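# Twist the seated filter cartridge clockwise until it locks

## Task

The cartridge's open end already sits fully inside the housing socket. Rotate the cartridge clockwise as viewed from above until it will turn no further, so that the lugs keep it in place.

## Robot and tools

Robot: two arms, left_arm and right_arm, each ending in a five-finger hand. right_arm has a right hand; left_arm has its mirror image, a left hand. A post stands on the floor behind the arms, and loose objects may get an occasional nudge.

Frames. Scene frame: origin at table-top height midway between the nominal bases, +z up, +x out over the table, left_arm toward +y. Calibrated bases: left_arm at (+0.059, +0.528, 0) m, right_arm at (-0.016, -0.373, 0) m, both almost unrotated. Reported hand positions, orientations, velocities and Hand targets are in each arm's own base frame. Fixed cameras and the table use the scene frame. Offsets you send are along the current Hand target's own axes. Clockwise seen from above is a negative turn about scene +z.

Hand point: 0.05 m in front of the palm and 0.15 m out from the wrist flange. Its +z runs along the straight fingers (tips 0.06 to 0.07 m beyond it), +y comes out of the palm, and +x crosses the palm away from the thumb on the right hand, toward the thumb on the left hand. Finger centre lines lie 0.06 m behind the point along -y. A wrist bracket on the little-finger side can strike things, and with fingers level the wrist may hang well below the point and touch the table first.

Row layout (28 numbers, each in [-1, 1], always both arms): left_arm dx, dy, dz, rx, ry, rz; then left hand little, ring, middle, index, thumb_bend, thumb_turn, force_limit, speed; then the same 14 for right_arm. The six pose numbers are an offset, not a pose: they count from that arm's Hand target when the action or move begins, not from the row before. 1.0 equals 0.6 m for dx/dy/dz and 180 degrees for rotation; rx, ry, rz form one rotation vector. All zeros asks nothing new of that arm. Repeating an offset in a new call moves the arm further. The controller clips commanded orientation to within 32 degrees of the measured one.

Hand numbers are absolute targets: +1 open/straight, -1 closed; thumb_turn +1 beside the palm, -1 in front of it. force_limit maps -1 to about 0 N and +1 to 10 N at the fingertip (15 N for the two thumb motors). speed rises from almost nothing at -1 to full at +0.48 and above; use -0.94 or lower for a gentle grip. There is no 'unchanged' value: to keep a hand as it is, resend the eight numbers last carried out for it (or, if none yet, its hand_measured plus hand_force_limit and hand_speed). With the thumb in front of the palm, thumb and fingers enclose objects roughly 0.035 to 0.065 m thick.

Tools:
- execute_actions(actions, cameras): actions is a list of actions; each action is up to 15 rows, one per 1/30 s step, the last row held to step 15. An empty list returns camera images and full readings.
- move(target, speed, blend, stop_force, zero, blocking, cameras): drives each hand point in a straight line toward its offset. target is one 28-number row or up to 15 rows, every row counted from the same starting Hand targets. speed in m/s, 0.002 to 3.6, default 0.25 (turns up to twice that in rad/s). blend in m rounds corners in a list. stop_force in N (3 to 120) ends an arm's path when the wrist sensor feels that much push against its motion; unreliable while the hand turns, and it requires identical hand numbers in every row. zero (default true) re-zeroes before the move. blocking=false returns after 0.5 s and cannot be combined with stop_force. Moves are capped at 10 s and do not avoid obstacles.
- wait(seconds, cameras): 0 to 3600 s, sends nothing new.
- stop(cameras): brakes a running move.
- zoom_image(camera, region): region [x0, y0, x1, y1] pixels, up to 504 by 504, from cam_high, cam_low, cam_left_wrist or cam_right_wrist.
- show_instructions(): shows the reference images.
- zero_wrist_force(arm): arm is left_arm or right_arm.
- finished_scene(scene): ends the scene for good; the cartridge must stay locked afterward without the robot.

Results: Hand target (your last commanded pose after clipping; next offsets count from it), end_effector_position (m) and end_effector_quat_wxyz, velocities (omitted when joints are still), hand_measured / hand_stopped_by (moving, target, force, stalled, fault) / hand_load_n, each six values in motor order, Wrist force and Wrist torque in the end-effector axes plus a peak line, joint readings. move adds a 'move:' line: done, off_target, moving, held or fault, with limits=paced (pose clipped) or limits=held (steps withheld). A hand often settles short of its Hand target; send the remaining gap as an offset. A lost grip shows only as hand_load_n dropping near zero.

Cautions: an arm faults and stops for 10 s if outside force reaches about 150 N or a joint hits its torque limit (wrist joints 25.2 N m, with steady pushing limits near 10.5 to 13.5 N m), or strays from its planned path. Arms are stiff, so aim only slightly past firm contact and approach slowly. Keep the arms from pressing or closing fingers on each other. Don't drop or let go of moving parts, don't slam into fixed or heavy items, and never let anything leave the table. Holding loads or straining at unreachable poses heats motors; at 85 °C the arm brakes for 30 to 60 s.

Each tool is called after ">>>" by a JSON object that holds its "fn" and its "kwargs".

Reference images:

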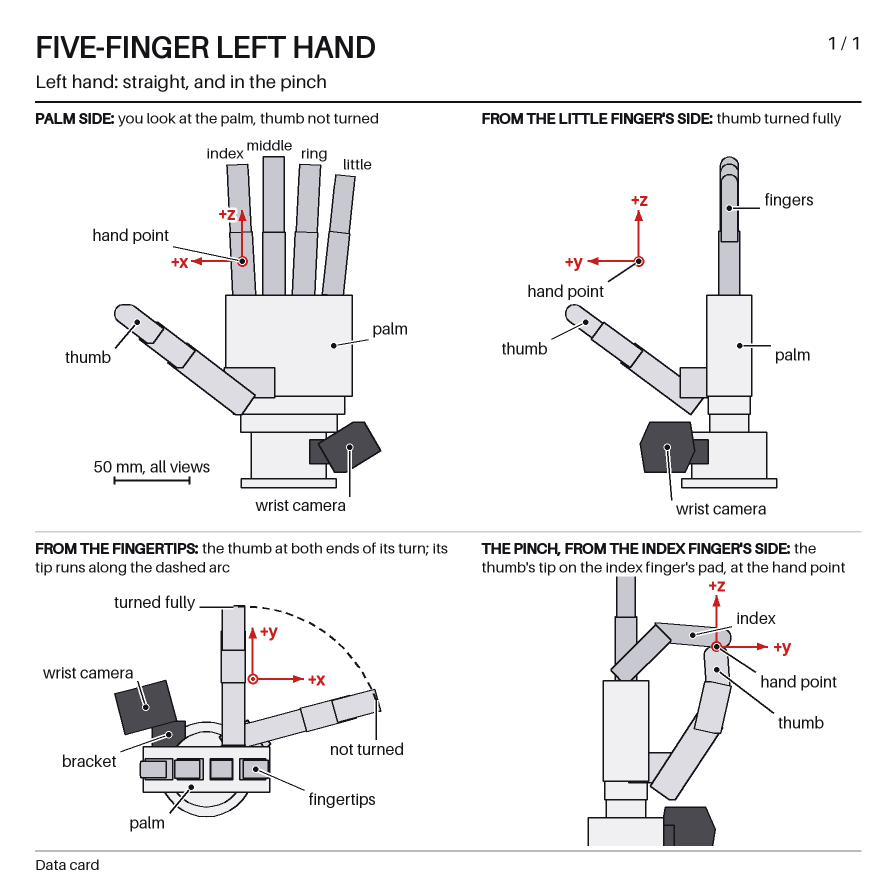

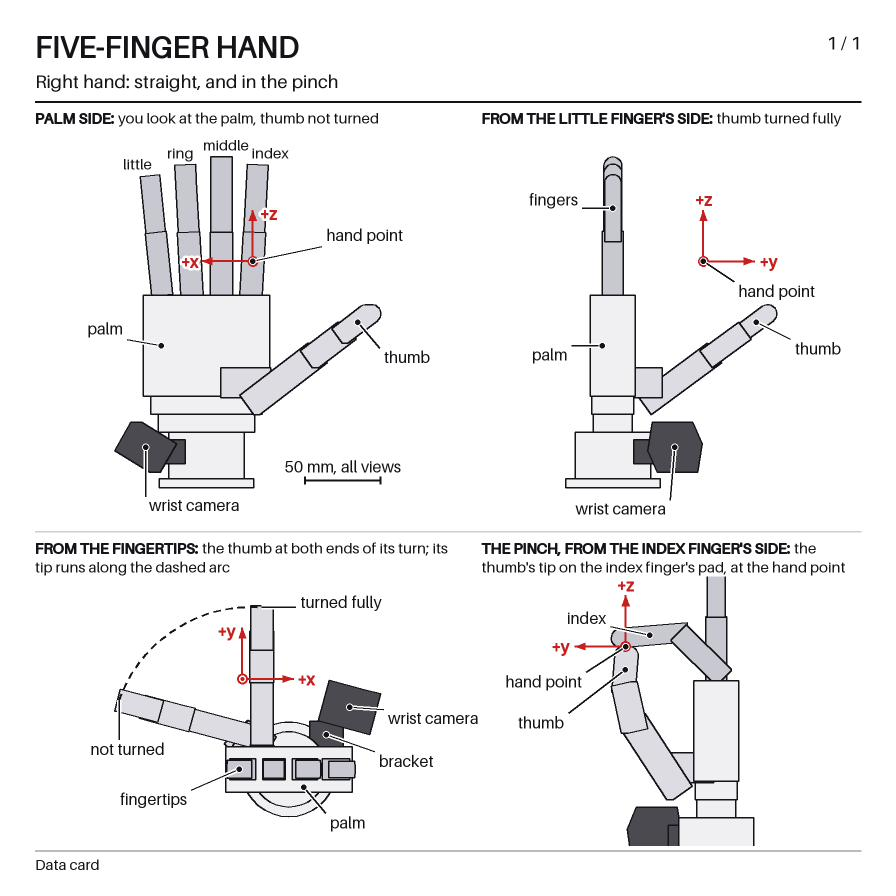

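## Session

>>> {"fn": "execute_actions", "kwargs": {"actions": []}}

Scene clock: 0.00 s.
left_arm: end_effector_position=(+0.6165, -0.0998, +0.3741) hand_measured=(+1.000, +1.000, +1.000, +1.000, +1.000, +1.000) hand_load_n=(+0.0, +0.0, +0.0, +0.0, +0.0, +0.0) hand_stopped_by=(target, target, target, target, target, target) hand_force_limit=0.00 hand_speed=-0.80 end_effector_quat_wxyz=(-0.012, +0.946, +0.325, -0.008) | right_arm: end_effector_position=(+0.1807, +0.3305, +0.1828) hand_measured=(+1.000, +1.000, +1.000, +1.000, +1.000, +1.000) hand_load_n=(+0.0, +0.0, +0.0, +0.0, +0.0, +0.0) hand_stopped_by=(target, target, target, target, target, target) hand_force_limit=0.00 hand_speed=-0.80 end_effector_quat_wxyz=(-0.195, -0.181, +0.801, +0.536)
Joint positions: left_arm=[3.245 -2.312 -0.443 1.162 -1.591 1.012] | right_arm=[-0.133 -0.978 2.336 1.26 0.775 -2.625]
Joint velocities: within noise
Joint torques (N m): no reading
Wrist force (N): no reading
Wrist torque (N m): no reading
Wrist force, peak (N): no reading
Hand target: left_arm +0.6165, -0.0998, +0.3741; -0.012, +0.946, +0.325, -0.008 | right_arm +0.1807, +0.3305, +0.1828; -0.195, -0.181, +0.801, +0.536

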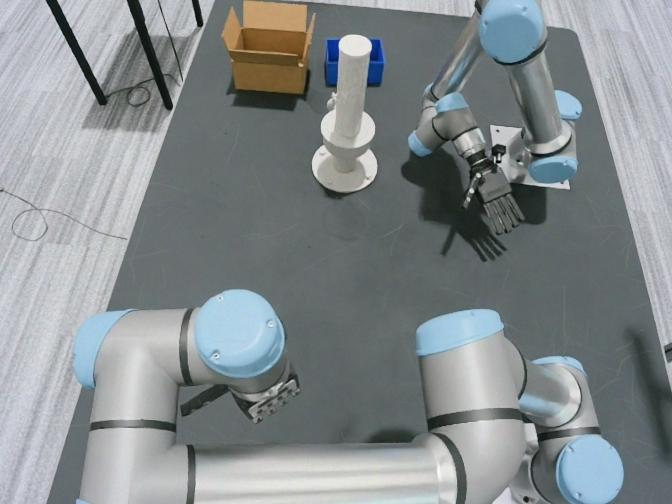

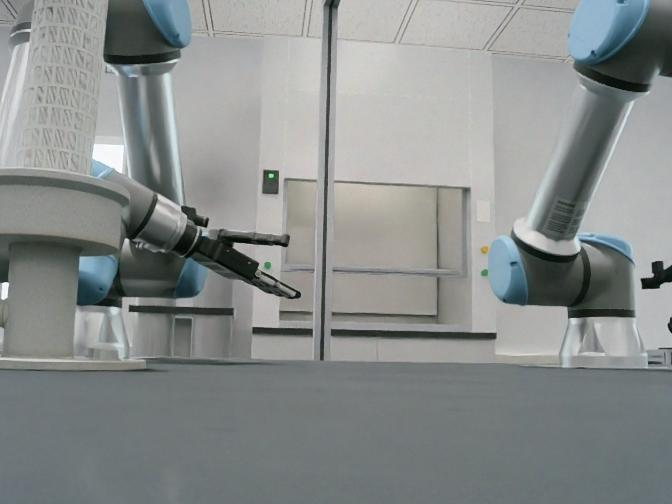

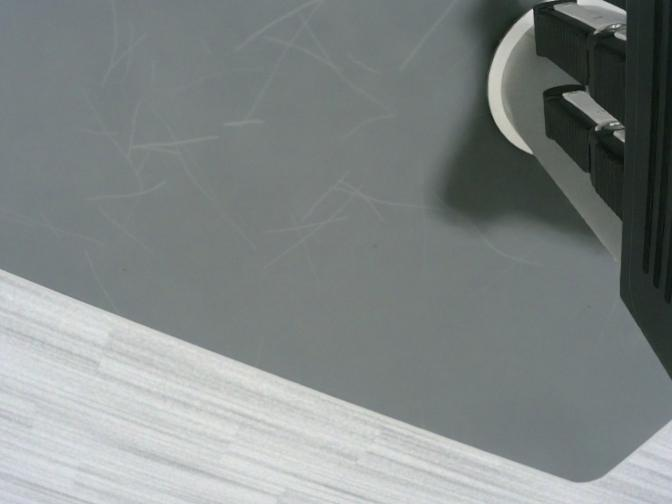

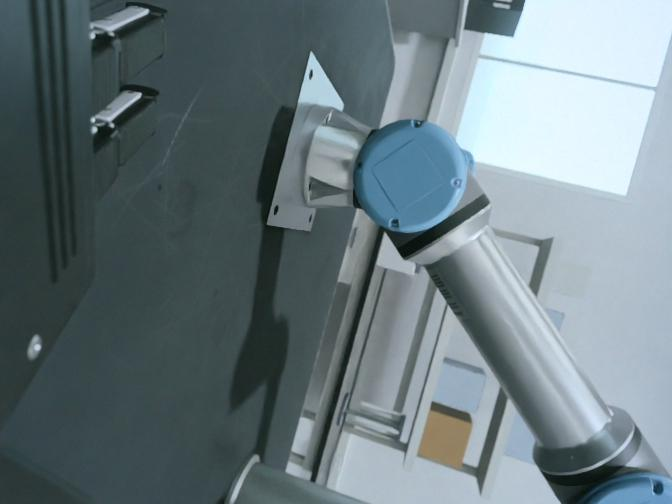

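>>> {"fn": "zoom_image", "kwargs": {"camera": "cam_high", "region": [270, 20, 430, 220]}}

>>> {"fn": "zoom_image", "kwargs": {"camera": "cam_low", "region": [0, 0, 320, 380]}}

Scaled by 2.520.

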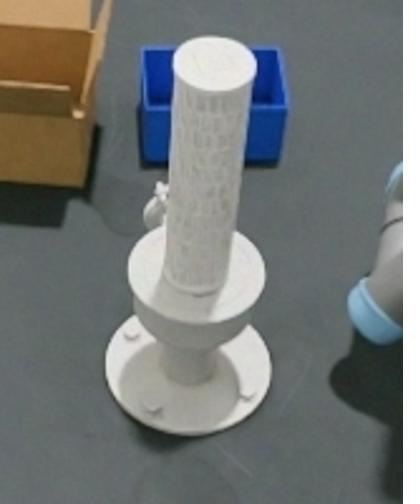

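Scaled by 1.326.

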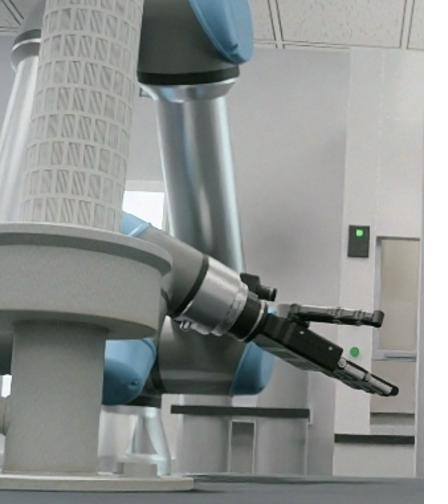

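>>> {"fn": "move", "kwargs": {"target": [0,0,0,0,0,0,1,1,1,1,1,1,0,-0.8,-0.016,0.525,-0.270,0.186,-0.1057,-0.218,1,1,1,1,1,-1,0,0], "speed": 0.3, "cameras": ["all"]}}

Scene clock: 15.27 s.
left_arm: end_effector_position=(+0.6165, -0.0998, +0.3741) hand_measured=(+1.000, +1.000, +1.000, +1.000, +1.000, +1.000) hand_load_n=(+0.0, +0.0, +0.0, +0.0, +0.0, +0.0) hand_stopped_by=(target, target, target, target, target, target) hand_force_limit=0.00 hand_speed=-0.80 end_effector_quat_wxyz=(-0.012, +0.946, +0.325, -0.008) | right_arm: end_effector_position=(+0.2452, +0.3208, +0.5310) hand_measured=(+1.000, +1.000, +1.000, +1.000, +1.000, -1.000) hand_load_n=(+0.0, +0.0, +0.0, +0.0, -0.5, +0.0) hand_stopped_by=(target, target, target, target, target, target) hand_force_limit=0.00 hand_speed=0.00 end_effector_quat_wxyz=(+0.183, -0.393, +0.833, +0.343)
Joint positions: left_arm=[3.245 -2.312 -0.443 1.162 -1.591 1.012] | right_arm=[-0.137 -1.662 1.49 1.834 0.776 -2.629]
Joint torques (N m): left_arm=[-0.01 44.97 15.25 -2.17 -0.38 0.21] | right_arm=[-3.52 -7.34 -32.37 4.36 0.94 -2.29]
Wrist force (N): left_arm=[-0.3 -0.1 -0.1] | right_arm=[0.5 0.4 -0.6]
Wrist torque (N m): left_arm=[0.00 0.04 -0.01] | right_arm=[0.23 -0.18 0.04]
Wrist force, peak (N): left_arm=[-0.4 -0.5 0.2] | right_arm=[-0.3 1.2 -1.2]
Hand target: left_arm +0.6165, -0.0998, +0.3741; -0.012, +0.946, +0.325, -0.008 | right_arm +0.2452, +0.3208, +0.5311; +0.183, -0.394, +0.833, +0.343
Off the commanded pose: left_arm 0.000 m, 0 deg | right_arm 0.000 m, 0 deg.
move: done
cam_right_wrist: T_world_to_cam=[[-0.91024, 0.27675, 0.308, -0.03937], [0.35108, 0.12146, 0.92843, -0.62716], [0.21954, 0.95323, -0.20772, -0.13853]] pos_world=[0.21476, 0.21913, 0.56563]

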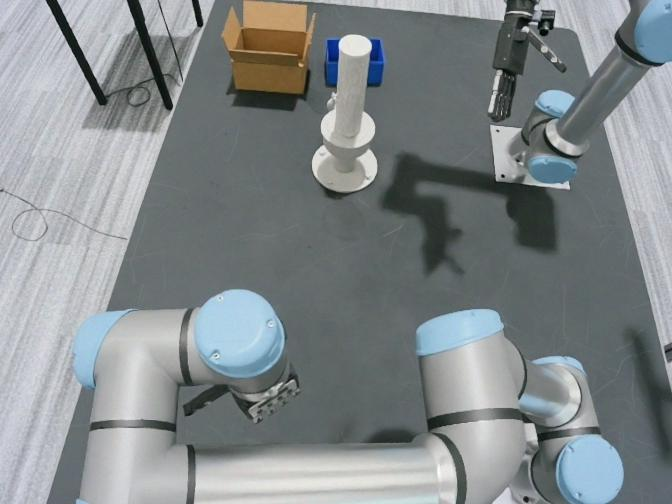

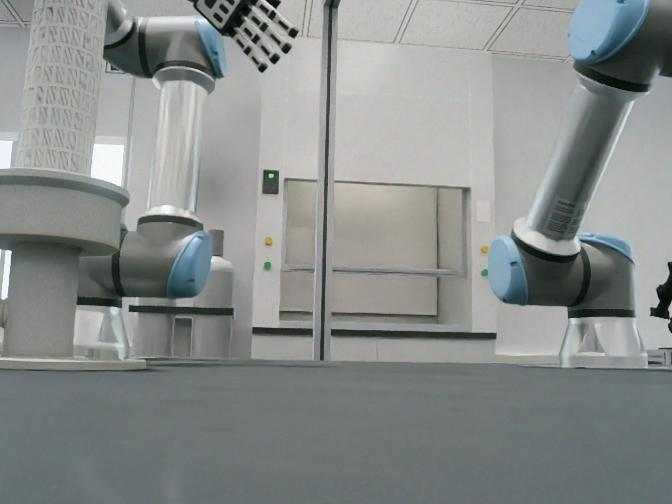

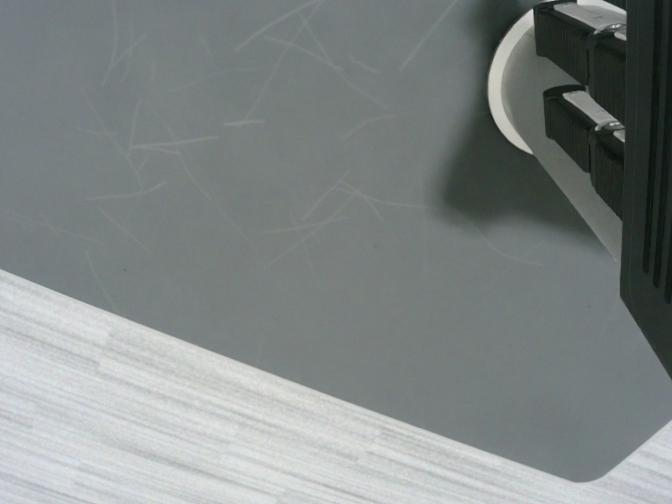

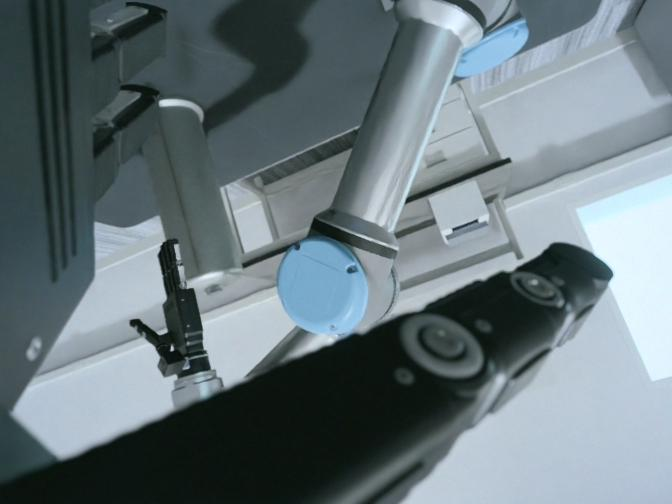

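>>> {"fn": "move", "kwargs": {"target": [0,0,0,0,0,0,1,1,1,1,1,1,0,-0.8,-0.1823,-0.5312,-0.2443,0.2146,-0.3061,-0.0568,1,1,1,1,1,-1,0,0], "speed": 0.3, "cameras": ["all"]}}

Scene clock: 19.07 s.
left_arm: end_effector_position=(+0.6165, -0.0998, +0.3741) hand_measured=(+1.000, +1.000, +1.000, +1.000, +1.000, +1.000) hand_load_n=(+0.0, +0.0, +0.0, +0.0, +0.0, +0.0) hand_stopped_by=(target, target, target, target, target, target) hand_force_limit=0.00 hand_speed=-0.80 end_effector_quat_wxyz=(-0.012, +0.946, +0.325, -0.008) | right_arm: end_effector_position=(+0.5573, +0.1290, +0.5597) hand_measured=(+1.000, +1.000, +1.000, +1.000, +1.000, -1.000) hand_load_n=(+0.0, +0.0, +0.0, -0.5, +0.0, -0.5) hand_stopped_by=(target, target, target, target, target, target) hand_force_limit=0.00 hand_speed=0.00 end_effector_quat_wxyz=(+0.683, -0.183, +0.683, +0.183)
Joint positions: left_arm=[3.245 -2.312 -0.443 1.162 -1.591 1.012] | right_arm=[-0.494 -1.667 1.556 0.112 0.554 -1.571]
Joint torques (N m): left_arm=[-0.53 45.13 15.08 -2.24 -0.31 0.11] | right_arm=[8.32 -23.75 -9.2 -2.52 1.97 2.1]
Wrist force (N): left_arm=[0.0 0.1 0.0] | right_arm=[-0.4 0.4 -0.3]
Wrist torque (N m): left_arm=[0.01 0.01 0.00] | right_arm=[0.22 0.04 -0.20]
Wrist force, peak (N): left_arm=[-0.3 -0.2 -0.6] | right_arm=[0.7 1.3 -0.4]
Hand target: left_arm +0.6165, -0.0998, +0.3741; -0.012, +0.946, +0.325, -0.008 | right_arm +0.5573, +0.1290, +0.5597; +0.683, -0.182, +0.683, +0.183
Off the commanded pose: left_arm 0.000 m, 0 deg | right_arm 0.000 m, 0 deg.
move: done
cam_right_wrist: T_world_to_cam=[[-0.52531, 0.81547, -0.24301, 0.3133], [-0.56339, -0.1193, 0.81754, -0.13726], [0.63768, 0.56637, 0.52209, -0.60978]] pos_world=[0.4761, 0.0735, 0.50671]

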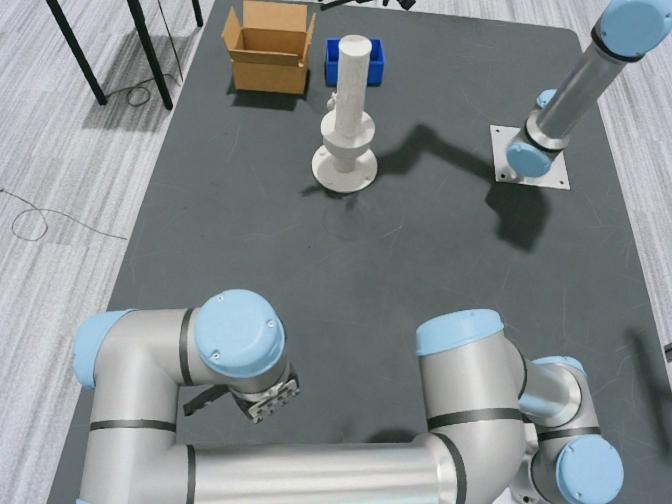

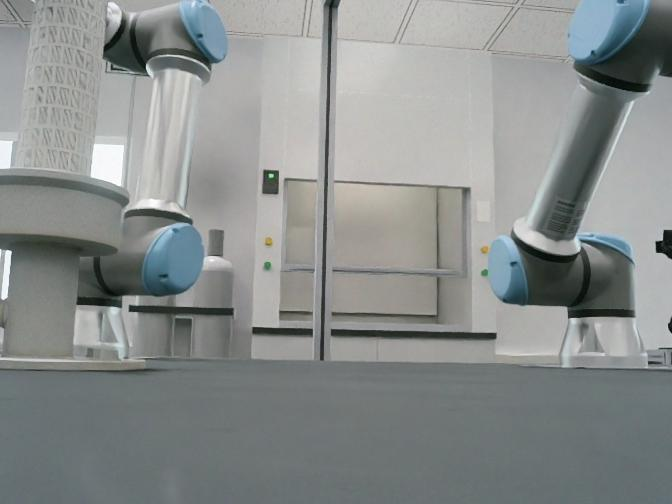

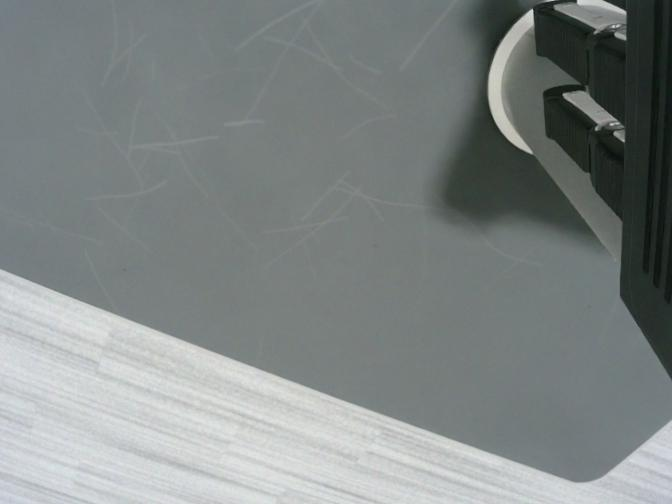

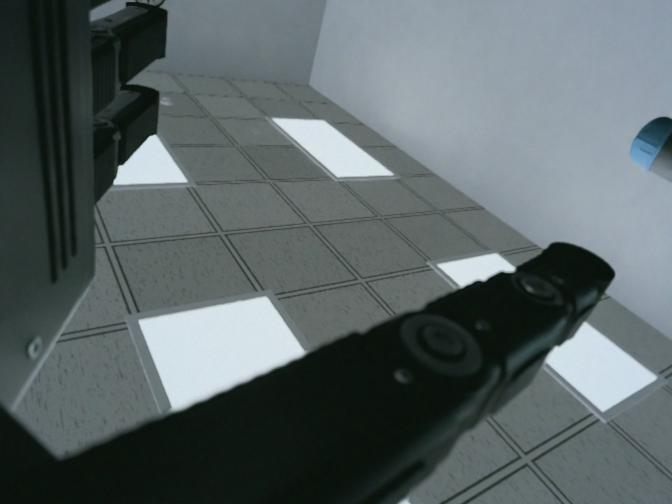

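>>> {"fn": "move", "kwargs": {"target": [0,0,0,0,0,0,1,1,1,1,1,1,0,-0.8,0,-0.150,-0.0993,0,0,0,1,1,1,1,1,-1,0,0], "speed": 0.2}}

>>> {"fn": "move", "kwargs": {"target": [0,0,0,0,0,0,1,1,1,1,1,1,0,-0.8,0.4333,0,0,0,0,0,1,1,1,1,1,-1,0,0], "speed": 0.12, "stop_force": 15, "cameras": ["all"]}}

Scene clock: 21.30 s.
left_arm: end_effector_position=(+0.6165, -0.0998, +0.3741) hand_measured=(+1.000, +1.000, +1.000, +1.000, +1.000, +1.000) hand_load_n=(+0.0, +0.0, +0.0, +0.0, +0.0, +0.0) hand_stopped_by=(target, target, target, target, target, target) hand_force_limit=0.00 hand_speed=-0.80 end_effector_quat_wxyz=(-0.012, +0.946, +0.325, -0.008) | right_arm: end_effector_position=(+0.5506, +0.0214, +0.5597) hand_measured=(+1.000, +1.000, +1.000, +1.000, +1.000, -1.000) hand_load_n=(+0.0, +0.0, +0.0, +0.0, +0.0, -0.5) hand_stopped_by=(target, target, target, target, target, target) hand_force_limit=0.00 hand_speed=0.00 end_effector_quat_wxyz=(+0.683, -0.182, +0.683, +0.183)
Joint positions: left_arm=[3.245 -2.312 -0.443 1.162 -1.591 1.012] | right_arm=[-0.748 -1.611 1.505 0.108 0.3 -1.572]
Joint torques (N m): left_arm=[-0.44 45.22 15.06 -2.21 -0.42 0.09] | right_arm=[-6.32 -12.94 -36.43 1.24 -1.16 -2.25]
Wrist force (N): left_arm=[-0.1 0.1 0.1] | right_arm=[-0.1 0.3 -0.2]
Wrist torque (N m): left_arm=[0.02 0.01 0.00] | right_arm=[0.19 0.00 -0.02]
Wrist force, peak (N): left_arm=[-0.3 -0.5 -0.3] | right_arm=[-0.5 1.6 0.3]
Hand target: left_arm +0.6165, -0.0998, +0.3741; -0.012, +0.946, +0.325, -0.008 | right_arm +0.5506, +0.0213, +0.5597; +0.683, -0.182, +0.683, +0.183
Off the commanded pose: left_arm 0.000 m, 0 deg | right_arm 0.000 m, 0 deg.
move: done

Scene clock: 24.53 s.
left_arm: end_effector_position=(+0.6165, -0.0998, +0.3741) hand_measured=(+1.000, +1.000, +1.000, +1.000, +1.000, +1.000) hand_load_n=(+0.0, +0.0, +0.0, +0.0, +0.0, +0.0) hand_stopped_by=(target, target, target, target, target, target) hand_force_limit=0.00 hand_speed=-0.80 end_effector_quat_wxyz=(-0.012, +0.946, +0.325, -0.008) | right_arm: end_effector_position=(+0.5504, +0.0214, +0.2997) hand_measured=(+1.000, +1.000, +1.000, +1.000, +1.000, -1.000) hand_load_n=(+0.0, +0.5, +0.0, +0.0, +0.0, -0.5) hand_stopped_by=(target, target, target, target, target, target) hand_force_limit=0.00 hand_speed=0.00 end_effector_quat_wxyz=(+0.683, -0.182, +0.683, +0.183)
Joint positions: left_arm=[3.245 -2.312 -0.443 1.162 -1.591 1.012] | right_arm=[-0.748 -1.464 2.048 -0.582 0.3 -1.572]
Joint torques (N m): left_arm=[0.17 44.98 15.62 -2.17 -0.51 0] | right_arm=[8.57 -15.38 -5.18 -2.23 1.99 2.11]
Wrist force (N): left_arm=[-0.3 -0.2 0.1] | right_arm=[0.1 0.5 -0.4]
Wrist torque (N m): left_arm=[-0.04 0.05 0.00] | right_arm=[0.24 -0.03 -0.18]
Wrist force, peak (N): left_arm=[-0.4 -0.3 -0.1] | right_arm=[-1.1 0.1 -0.3]
Hand target: left_arm +0.6165, -0.0998, +0.3741; -0.012, +0.946, +0.325, -0.008 | right_arm +0.5504, +0.0214, +0.2997; +0.683, -0.182, +0.683, +0.183
Off the commanded pose: left_arm 0.000 m, 0 deg | right_arm 0.000 m, 0 deg.
move: done
cam_right_wrist: T_world_to_cam=[[-0.52527, 0.81549, -0.24304, 0.33423], [-0.56347, -0.1193, 0.81748, 0.05863], [0.63765, 0.56634, 0.52216, -0.4087]] pos_world=[0.4692, -0.0341, 0.24671]

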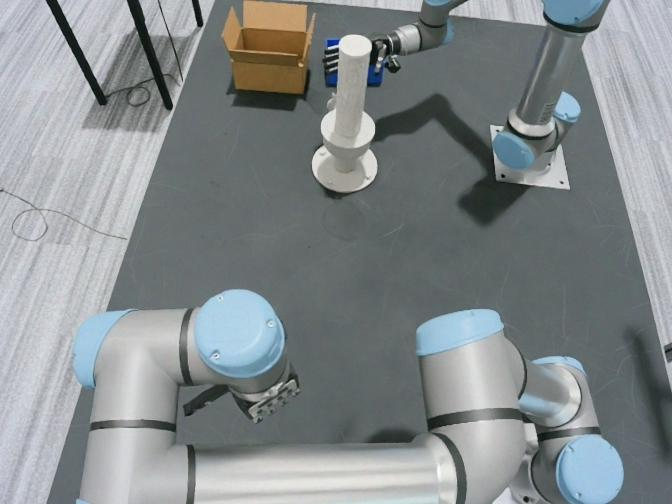

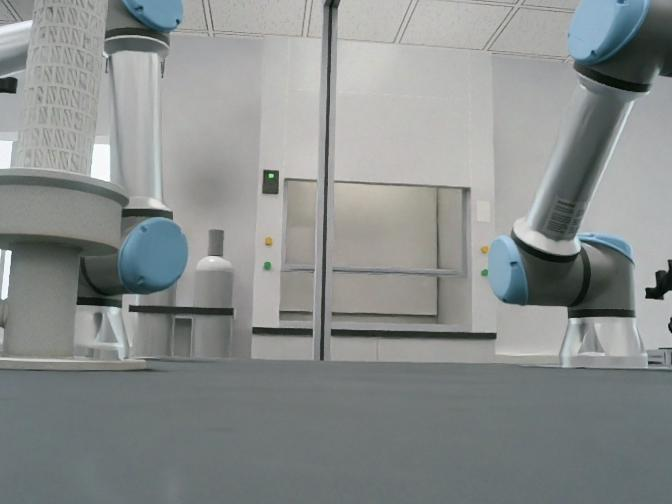

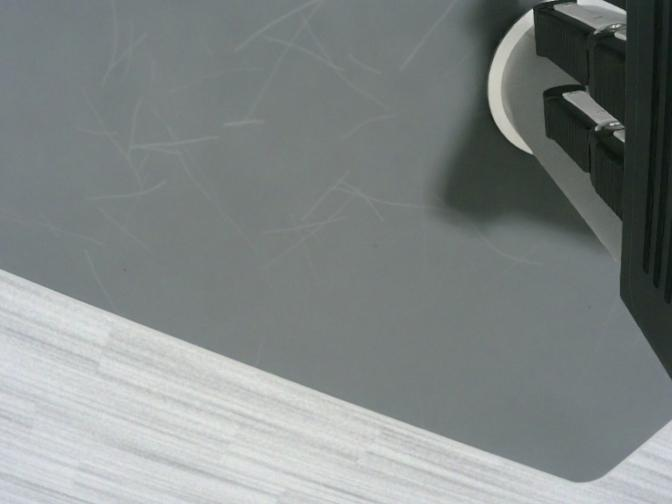

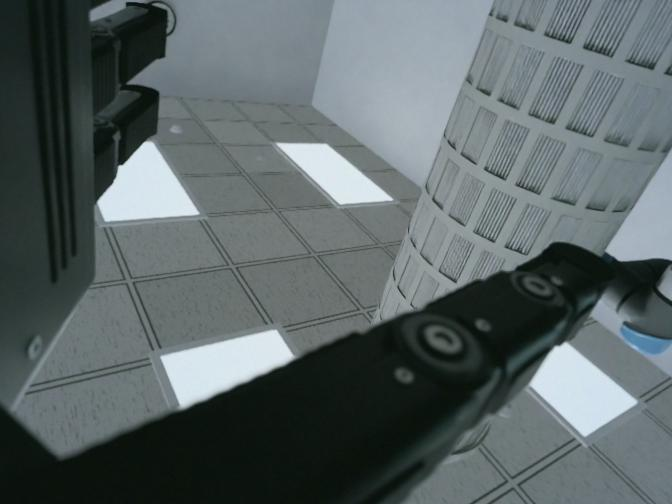

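>>> {"fn": "zoom_image", "kwargs": {"camera": "cam_right_wrist", "region": [340, 0, 672, 250]}}

>>> {"fn": "zoom_image", "kwargs": {"camera": "cam_high", "region": [280, 0, 430, 120]}}

Scaled by 1.518.

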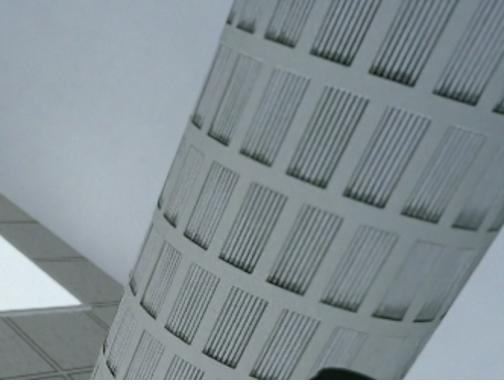

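Scaled by 3.360.

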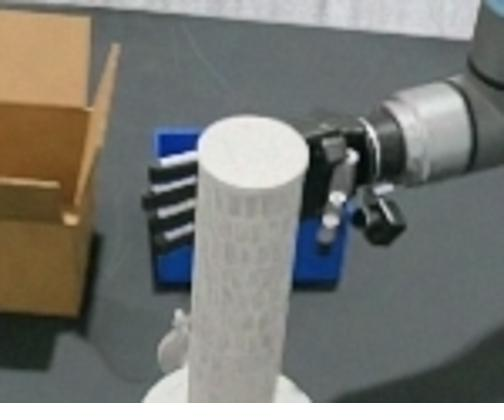

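>>> {"fn": "move", "kwargs": {"target": [0,0,0,0,0,0,1,1,1,1,1,1,0,-0.8,0,0.1533,0.0333,0,0,0,1,1,1,1,1,-1,0,0], "speed": 0.08, "stop_force": 8, "cameras": ["cam_high","cam_low","cam_right_wrist"]}}

Scene clock: 30.47 s.
left_arm: end_effector_position=(+0.6165, -0.0998, +0.3741) hand_measured=(+1.000, +1.000, +1.000, +1.000, +1.000, +1.000) hand_load_n=(+0.0, +0.0, +0.0, +0.0, +0.0, +0.0) hand_stopped_by=(target, target, target, target, target, target) hand_force_limit=0.00 hand_speed=-0.80 end_effector_quat_wxyz=(-0.012, +0.946, +0.325, -0.008) | right_arm: end_effector_position=(+0.5218, +0.1110, +0.2998) hand_measured=(+1.000, +1.000, +1.000, +1.000, +1.000, -1.000) hand_load_n=(+0.0, +0.0, +0.0, +0.0, +0.0, +0.0) hand_stopped_by=(target, target, target, target, target, target) hand_force_limit=0.00 hand_speed=0.00 end_effector_quat_wxyz=(+0.683, -0.182, +0.683, +0.183)
Joint positions: left_arm=[3.245 -2.312 -0.443 1.162 -1.591 1.012] | right_arm=[-0.596 -1.597 2.188 -0.59 0.452 -1.571]
Joint torques (N m): left_arm=[-0.32 45.39 15.83 -1.93 -0.43 0.09] | right_arm=[8.48 -22.76 -6.13 -2.44 1.94 2.17]
Wrist force (N): left_arm=[-0.1 -0.1 -0.1] | right_arm=[0.3 0.2 -0.2]
Wrist torque (N m): left_arm=[-0.01 0.01 0.00] | right_arm=[0.20 -0.07 -0.16]
Wrist force, peak (N): left_arm=[-0.4 -0.4 -0.3] | right_arm=[0.0 1.1 -0.3]
Hand target: left_arm +0.6165, -0.0998, +0.3741; -0.012, +0.946, +0.325, -0.008 | right_arm +0.5218, +0.1110, +0.2998; +0.683, -0.182, +0.683, +0.183
Off the commanded pose: left_arm 0.000 m, 0 deg | right_arm 0.000 m, 0 deg.
move: done
cam_right_wrist: T_world_to_cam=[[-0.52527, 0.81549, -0.24304, 0.24616], [-0.56347, -0.1193, 0.81748, 0.05312], [0.63765, 0.56634, 0.52216, -0.44126]] pos_world=[0.4406, 0.0555, 0.24681]

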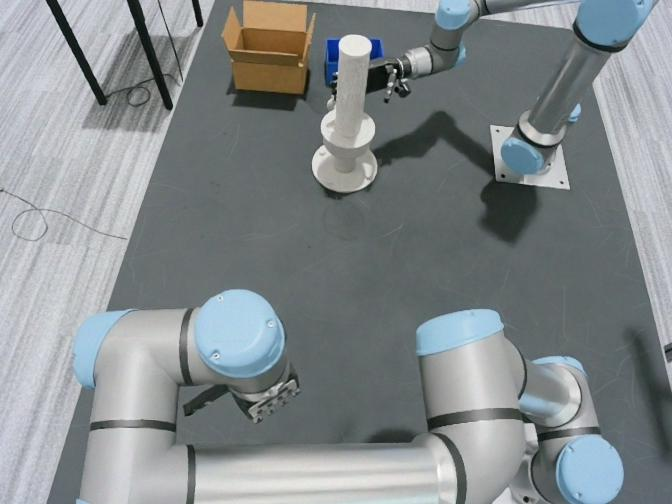

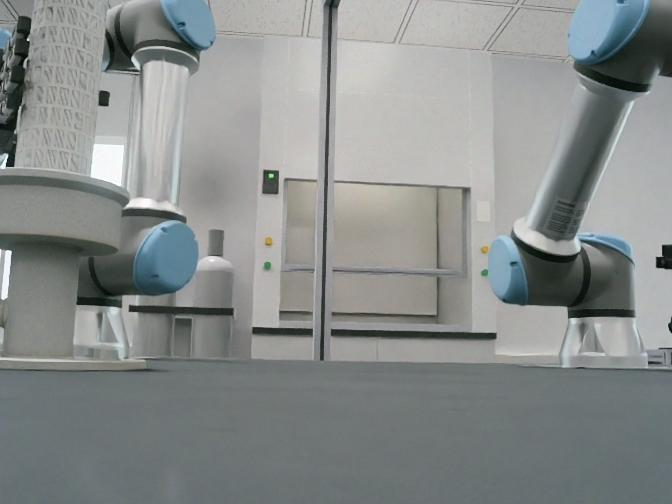

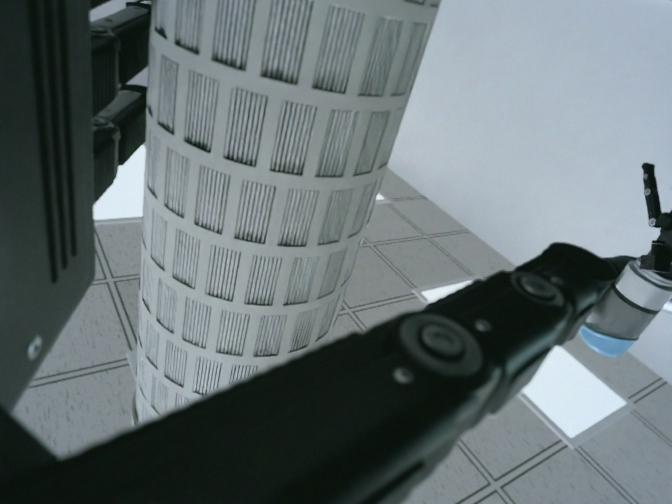

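>>> {"fn": "move", "kwargs": {"target": [0,0,0,0,0,0,1,1,1,1,1,1,0,-0.8,0,0.0067,0.0917,0,0,0,1,1,1,1,1,-1,0,0], "speed": 0.04, "stop_force": 6, "cameras": ["cam_high","cam_low","cam_right_wrist"]}}

Scene clock: 33.47 s.
left_arm: end_effector_position=(+0.6165, -0.0998, +0.3741) hand_measured=(+1.000, +1.000, +1.000, +1.000, +1.000, +1.000) hand_load_n=(+0.0, +0.0, +0.0, +0.0, +0.0, +0.0) hand_stopped_by=(target, target, target, target, target, target) hand_force_limit=0.00 hand_speed=-0.80 end_effector_quat_wxyz=(-0.012, +0.946, +0.325, -0.008) | right_arm: end_effector_position=(+0.5531, +0.1323, +0.2998) hand_measured=(+1.000, +1.000, +1.000, +1.000, +1.000, -1.000) hand_load_n=(+0.0, +0.0, +0.0, +0.0, +0.0, -0.5) hand_stopped_by=(target, target, target, target, target, target) hand_force_limit=0.00 hand_speed=0.00 end_effector_quat_wxyz=(+0.683, -0.182, +0.683, +0.183)
Joint positions: left_arm=[3.245 -2.312 -0.443 1.162 -1.591 1.012] | right_arm=[-0.491 -1.528 2.118 -0.589 0.557 -1.571]
Joint torques (N m): left_arm=[0.28 45.4 16.27 -2.09 -0.37 0.09] | right_arm=[-5.71 -26.15 -5.7 -2.53 -1.58 1.5]
Wrist force (N): left_arm=[-0.1 -0.2 0.0] | right_arm=[-0.3 -0.4 -0.4]
Wrist torque (N m): left_arm=[-0.03 0.02 0.01] | right_arm=[0.20 0.05 -0.24]
Wrist force, peak (N): left_arm=[-0.5 -0.3 -0.1] | right_arm=[-1.3 -5.7 -6.4]
Hand target: left_arm +0.6165, -0.0998, +0.3741; -0.012, +0.946, +0.325, -0.008 | right_arm +0.5531, +0.1323, +0.2998; +0.683, -0.182, +0.683, +0.183 (not the last commanded pose)
Off the commanded pose: left_arm 0.000 m, 0 deg | right_arm 0.017 m, 0 deg.
move: contact (right_arm)
cam_right_wrist: T_world_to_cam=[[-0.52522, 0.81553, -0.243, 0.24519], [-0.56347, -0.11931, 0.81747, 0.0733], [0.63769, 0.56628, 0.52219, -0.4733]] pos_world=[0.4719, 0.0768, 0.24681]

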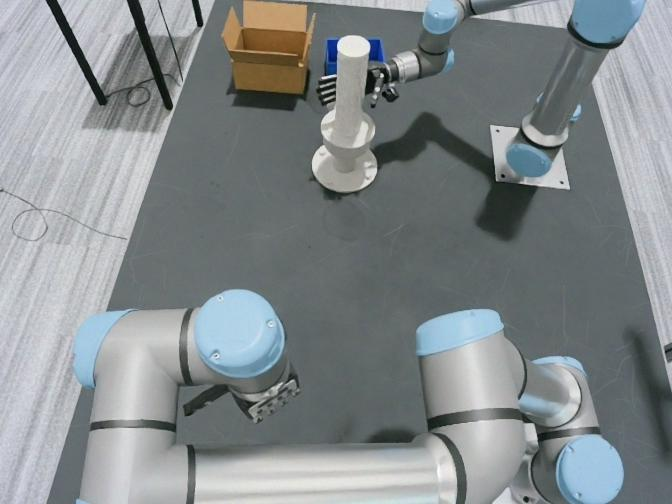

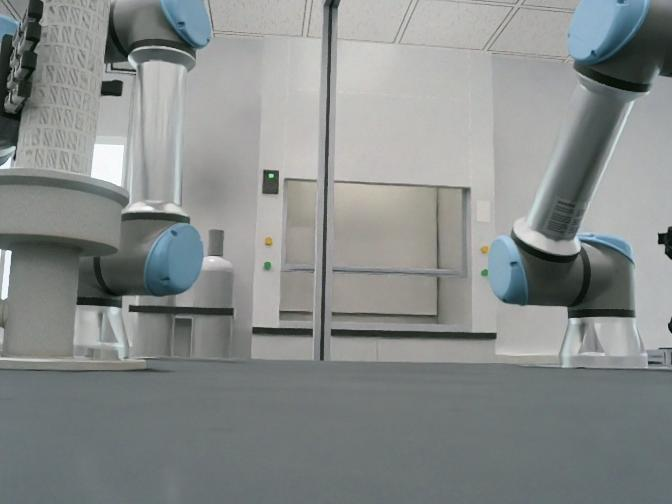

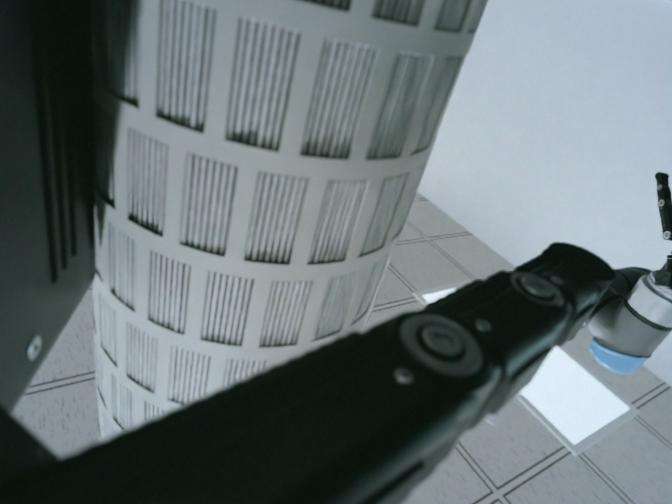

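>>> {"fn": "zoom_image", "kwargs": {"camera": "cam_high", "region": [300, 20, 430, 140]}}

>>> {"fn": "zoom_image", "kwargs": {"camera": "cam_low", "region": [0, 0, 200, 200]}}

>>> {"fn": "zoom_image", "kwargs": {"camera": "cam_right_wrist", "region": [0, 0, 504, 504]}}

Scaled by 3.877.

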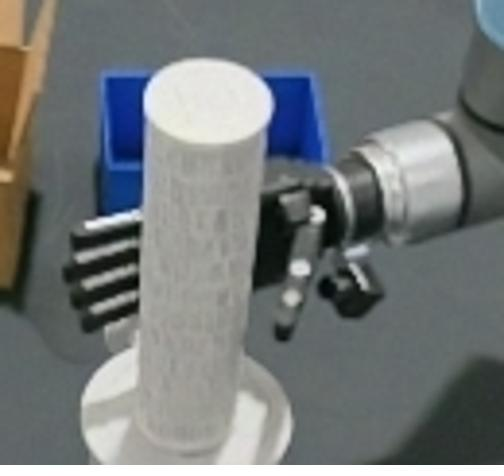

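Scaled by 2.520.

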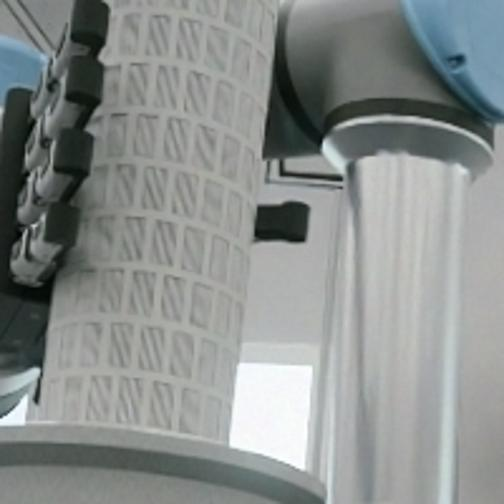

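Scaled by 1.000.

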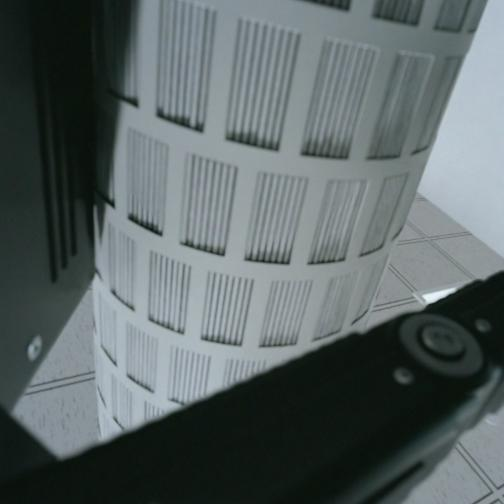

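>>> {"fn": "move", "kwargs": {"target": [0,0,0,0,0,0,1,1,1,1,1,1,0,-0.8,0,-0.0133,0,0,0,0,1,1,1,1,1,-1,0,0], "speed": 0.05}}

>>> {"fn": "move", "kwargs": {"target": [0,0,0,0,0,0,1,1,1,1,1,1,0,-0.8,0,0,0.0333,0,0,0,1,1,1,1,1,-1,0,0], "speed": 0.02, "stop_force": 5, "cameras": ["cam_high","cam_right_wrist"]}}

Scene clock: 38.27 s.
left_arm: end_effector_position=(+0.6165, -0.0998, +0.3741) hand_measured=(+1.000, +1.000, +1.000, +1.000, +1.000, +1.000) hand_load_n=(+0.0, +0.0, +0.0, +0.0, +0.0, +0.0) hand_stopped_by=(target, target, target, target, target, target) hand_force_limit=0.00 hand_speed=-0.80 end_effector_quat_wxyz=(-0.012, +0.946, +0.325, -0.008) | right_arm: end_effector_position=(+0.5570, +0.1254, +0.2997) hand_measured=(+1.000, +1.000, +1.000, +1.000, +1.000, -1.000) hand_load_n=(+0.0, +0.0, +0.0, +0.0, +0.0, -0.5) hand_stopped_by=(target, target, target, target, target, target) hand_force_limit=0.00 hand_speed=0.00 end_effector_quat_wxyz=(+0.683, -0.182, +0.683, +0.183)
Joint positions: left_arm=[3.245 -2.312 -0.443 1.162 -1.591 1.012] | right_arm=[-0.503 -1.516 2.106 -0.588 0.545 -1.571]
Joint torques (N m): left_arm=[-0.42 44.69 16.69 -2.04 -0.54 0.08] | right_arm=[-4.3 -12.06 -33.15 0.84 -1.55 -0.47]
Wrist force (N): left_arm=[-0.2 -0.2 -0.1] | right_arm=[-0.4 0.2 -0.4]
Wrist torque (N m): left_arm=[-0.02 0.02 0.00] | right_arm=[0.21 0.07 -0.23]
Wrist force, peak (N): left_arm=[-0.5 0.0 -0.3] | right_arm=[-0.1 -0.6 -1.1]
Hand target: left_arm +0.6165, -0.0998, +0.3741; -0.012, +0.946, +0.325, -0.008 | right_arm +0.5571, +0.1254, +0.2997; +0.683, -0.182, +0.683, +0.183
Off the commanded pose: left_arm 0.000 m, 0 deg | right_arm 0.000 m, 0 deg.
move: done

Scene clock: 40.13 s.
left_arm: end_effector_position=(+0.6165, -0.0998, +0.3741) hand_measured=(+1.000, +1.000, +1.000, +1.000, +1.000, +1.000) hand_load_n=(+0.0, +0.0, +0.0, +0.0, +0.0, +0.0) hand_stopped_by=(target, target, target, target, target, target) hand_force_limit=0.00 hand_speed=-0.80 end_effector_quat_wxyz=(-0.012, +0.946, +0.325, -0.008) | right_arm: end_effector_position=(+0.5744, +0.1353, +0.2997) hand_measured=(+1.000, +1.000, +1.000, +1.000, +1.000, -1.000) hand_load_n=(+0.0, +0.0, +0.0, +0.5, +0.0, -0.5) hand_stopped_by=(target, target, target, target, target, target) hand_force_limit=0.00 hand_speed=0.00 end_effector_quat_wxyz=(+0.683, -0.182, +0.683, +0.183)
Joint positions: left_arm=[3.245 -2.312 -0.443 1.162 -1.591 1.012] | right_arm=[-0.456 -1.477 2.063 -0.585 0.592 -1.571]
Joint torques (N m): left_arm=[0.13 45.29 16.73 -1.88 -0.47 0.11] | right_arm=[7.81 -15.76 -33.52 0.75 1.93 1.59]
Wrist force (N): left_arm=[-0.4 -0.2 0.1] | right_arm=[-0.4 0.7 -0.4]
Wrist torque (N m): left_arm=[-0.03 0.06 -0.01] | right_arm=[0.27 0.05 -0.19]
Wrist force, peak (N): left_arm=[0.0 -0.5 -0.3] | right_arm=[-0.5 1.0 -0.6]
Hand target: left_arm +0.6165, -0.0998, +0.3741; -0.012, +0.946, +0.325, -0.008 | right_arm +0.5744, +0.1353, +0.2997; +0.683, -0.182, +0.683, +0.183
Off the commanded pose: left_arm 0.000 m, 0 deg | right_arm 0.000 m, 0 deg.
move: done
cam_right_wrist: T_world_to_cam=[[-0.52522, 0.81553, -0.243, 0.25391], [-0.56347, -0.11931, 0.81747, 0.08574], [0.63769, 0.56628, 0.52219, -0.48853]] pos_world=[0.4932, 0.0798, 0.24671]

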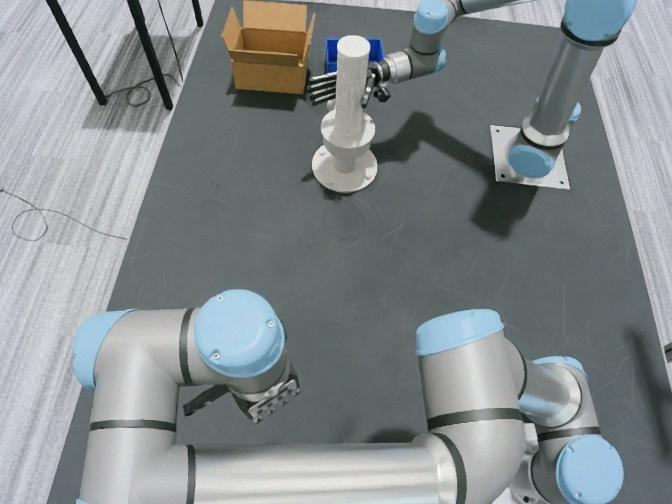

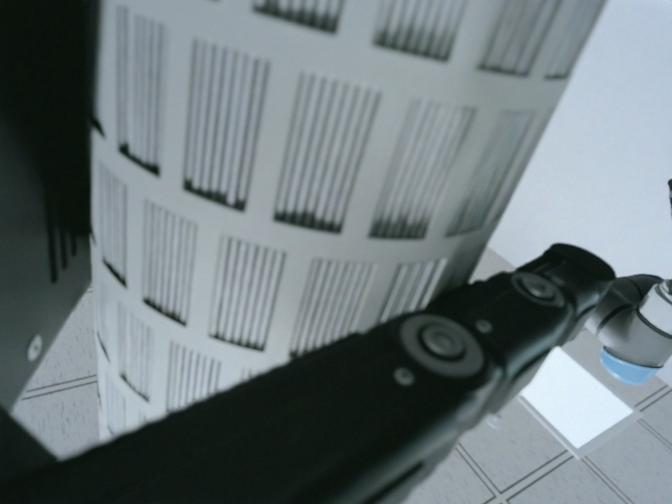

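>>> {"fn": "move", "kwargs": {"target": [0,0,0,0,0,0,1,1,1,1,1,1,0,-0.8,0,0,0,0,0,0,-1,-1,-1,-1,1,-1,-0.6,-0.85], "cameras": ["cam_high","cam_low","cam_right_wrist"]}}

Scene clock: 43.73 s.
left_arm: end_effector_position=(+0.6165, -0.0998, +0.3741) hand_measured=(+1.000, +1.000, +1.000, +1.000, +1.000, +1.000) hand_load_n=(+0.0, +0.0, +0.0, +0.0, +0.0, +0.0) hand_stopped_by=(target, target, target, target, target, target) hand_force_limit=0.00 hand_speed=-0.80 end_effector_quat_wxyz=(-0.012, +0.946, +0.325, -0.008) | right_arm: end_effector_position=(+0.5744, +0.1353, +0.2997) hand_measured=(-0.014, +0.000, -0.014, +0.028, +1.000, -1.000) hand_load_n=(+2.5, +0.0, +4.0, +0.0, +0.5, -0.5) hand_stopped_by=(force, force, force, force, target, target) hand_force_limit=-0.60 hand_speed=-0.85 end_effector_quat_wxyz=(+0.683, -0.182, +0.683, +0.183)
Joint positions: left_arm=[3.245 -2.312 -0.443 1.162 -1.591 1.012] | right_arm=[-0.456 -1.477 2.063 -0.585 0.592 -1.571]
Joint torques (N m): left_arm=[-0.19 45.23 15.59 -1.91 -0.59 0.17] | right_arm=[7.29 -15.21 -28.66 0.32 0.32 -1.43]
Wrist force (N): left_arm=[0.1 -0.1 0.0] | right_arm=[-3.5 -3.9 4.2]
Wrist torque (N m): left_arm=[-0.02 -0.02 0.02] | right_arm=[-0.14 -0.04 -0.49]
Wrist force, peak (N): left_arm=[-0.5 -0.2 -0.5] | right_arm=[-4.0 -4.0 4.3]
Hand target: left_arm +0.6165, -0.0998, +0.3741; -0.012, +0.946, +0.325, -0.008 | right_arm +0.5744, +0.1353, +0.2997; +0.683, -0.182, +0.683, +0.183
Off the commanded pose: left_arm 0.000 m, 0 deg | right_arm 0.000 m, 0 deg.
move: done
cam_right_wrist: T_world_to_cam=[[-0.52521, 0.81554, -0.24302, 0.25393], [-0.56349, -0.11929, 0.81747, 0.08567], [0.63769, 0.56628, 0.52219, -0.48858]] pos_world=[0.4932, 0.0798, 0.24681]

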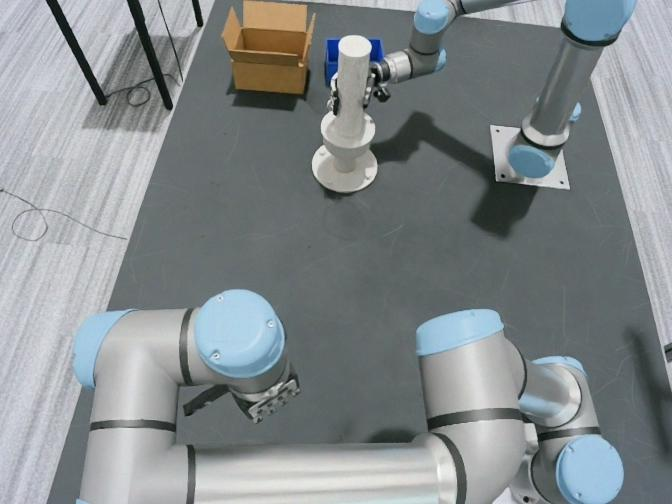

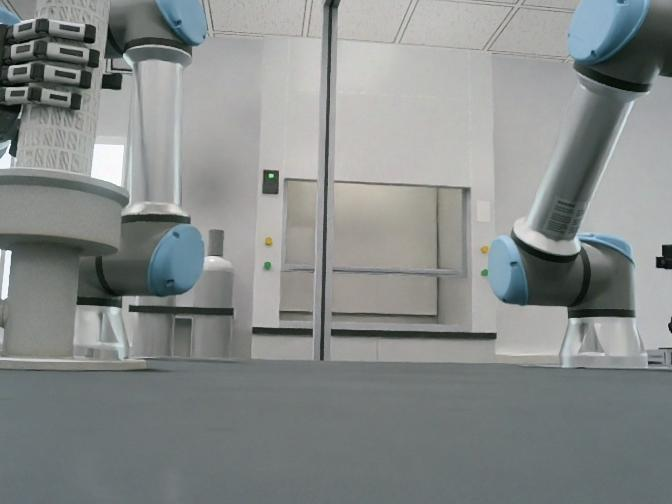

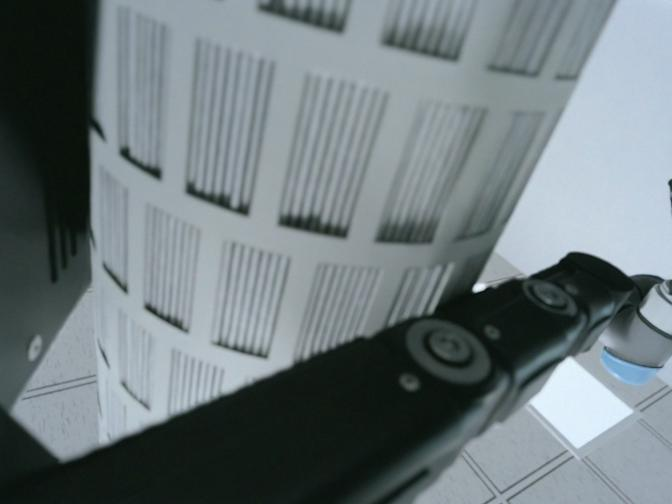

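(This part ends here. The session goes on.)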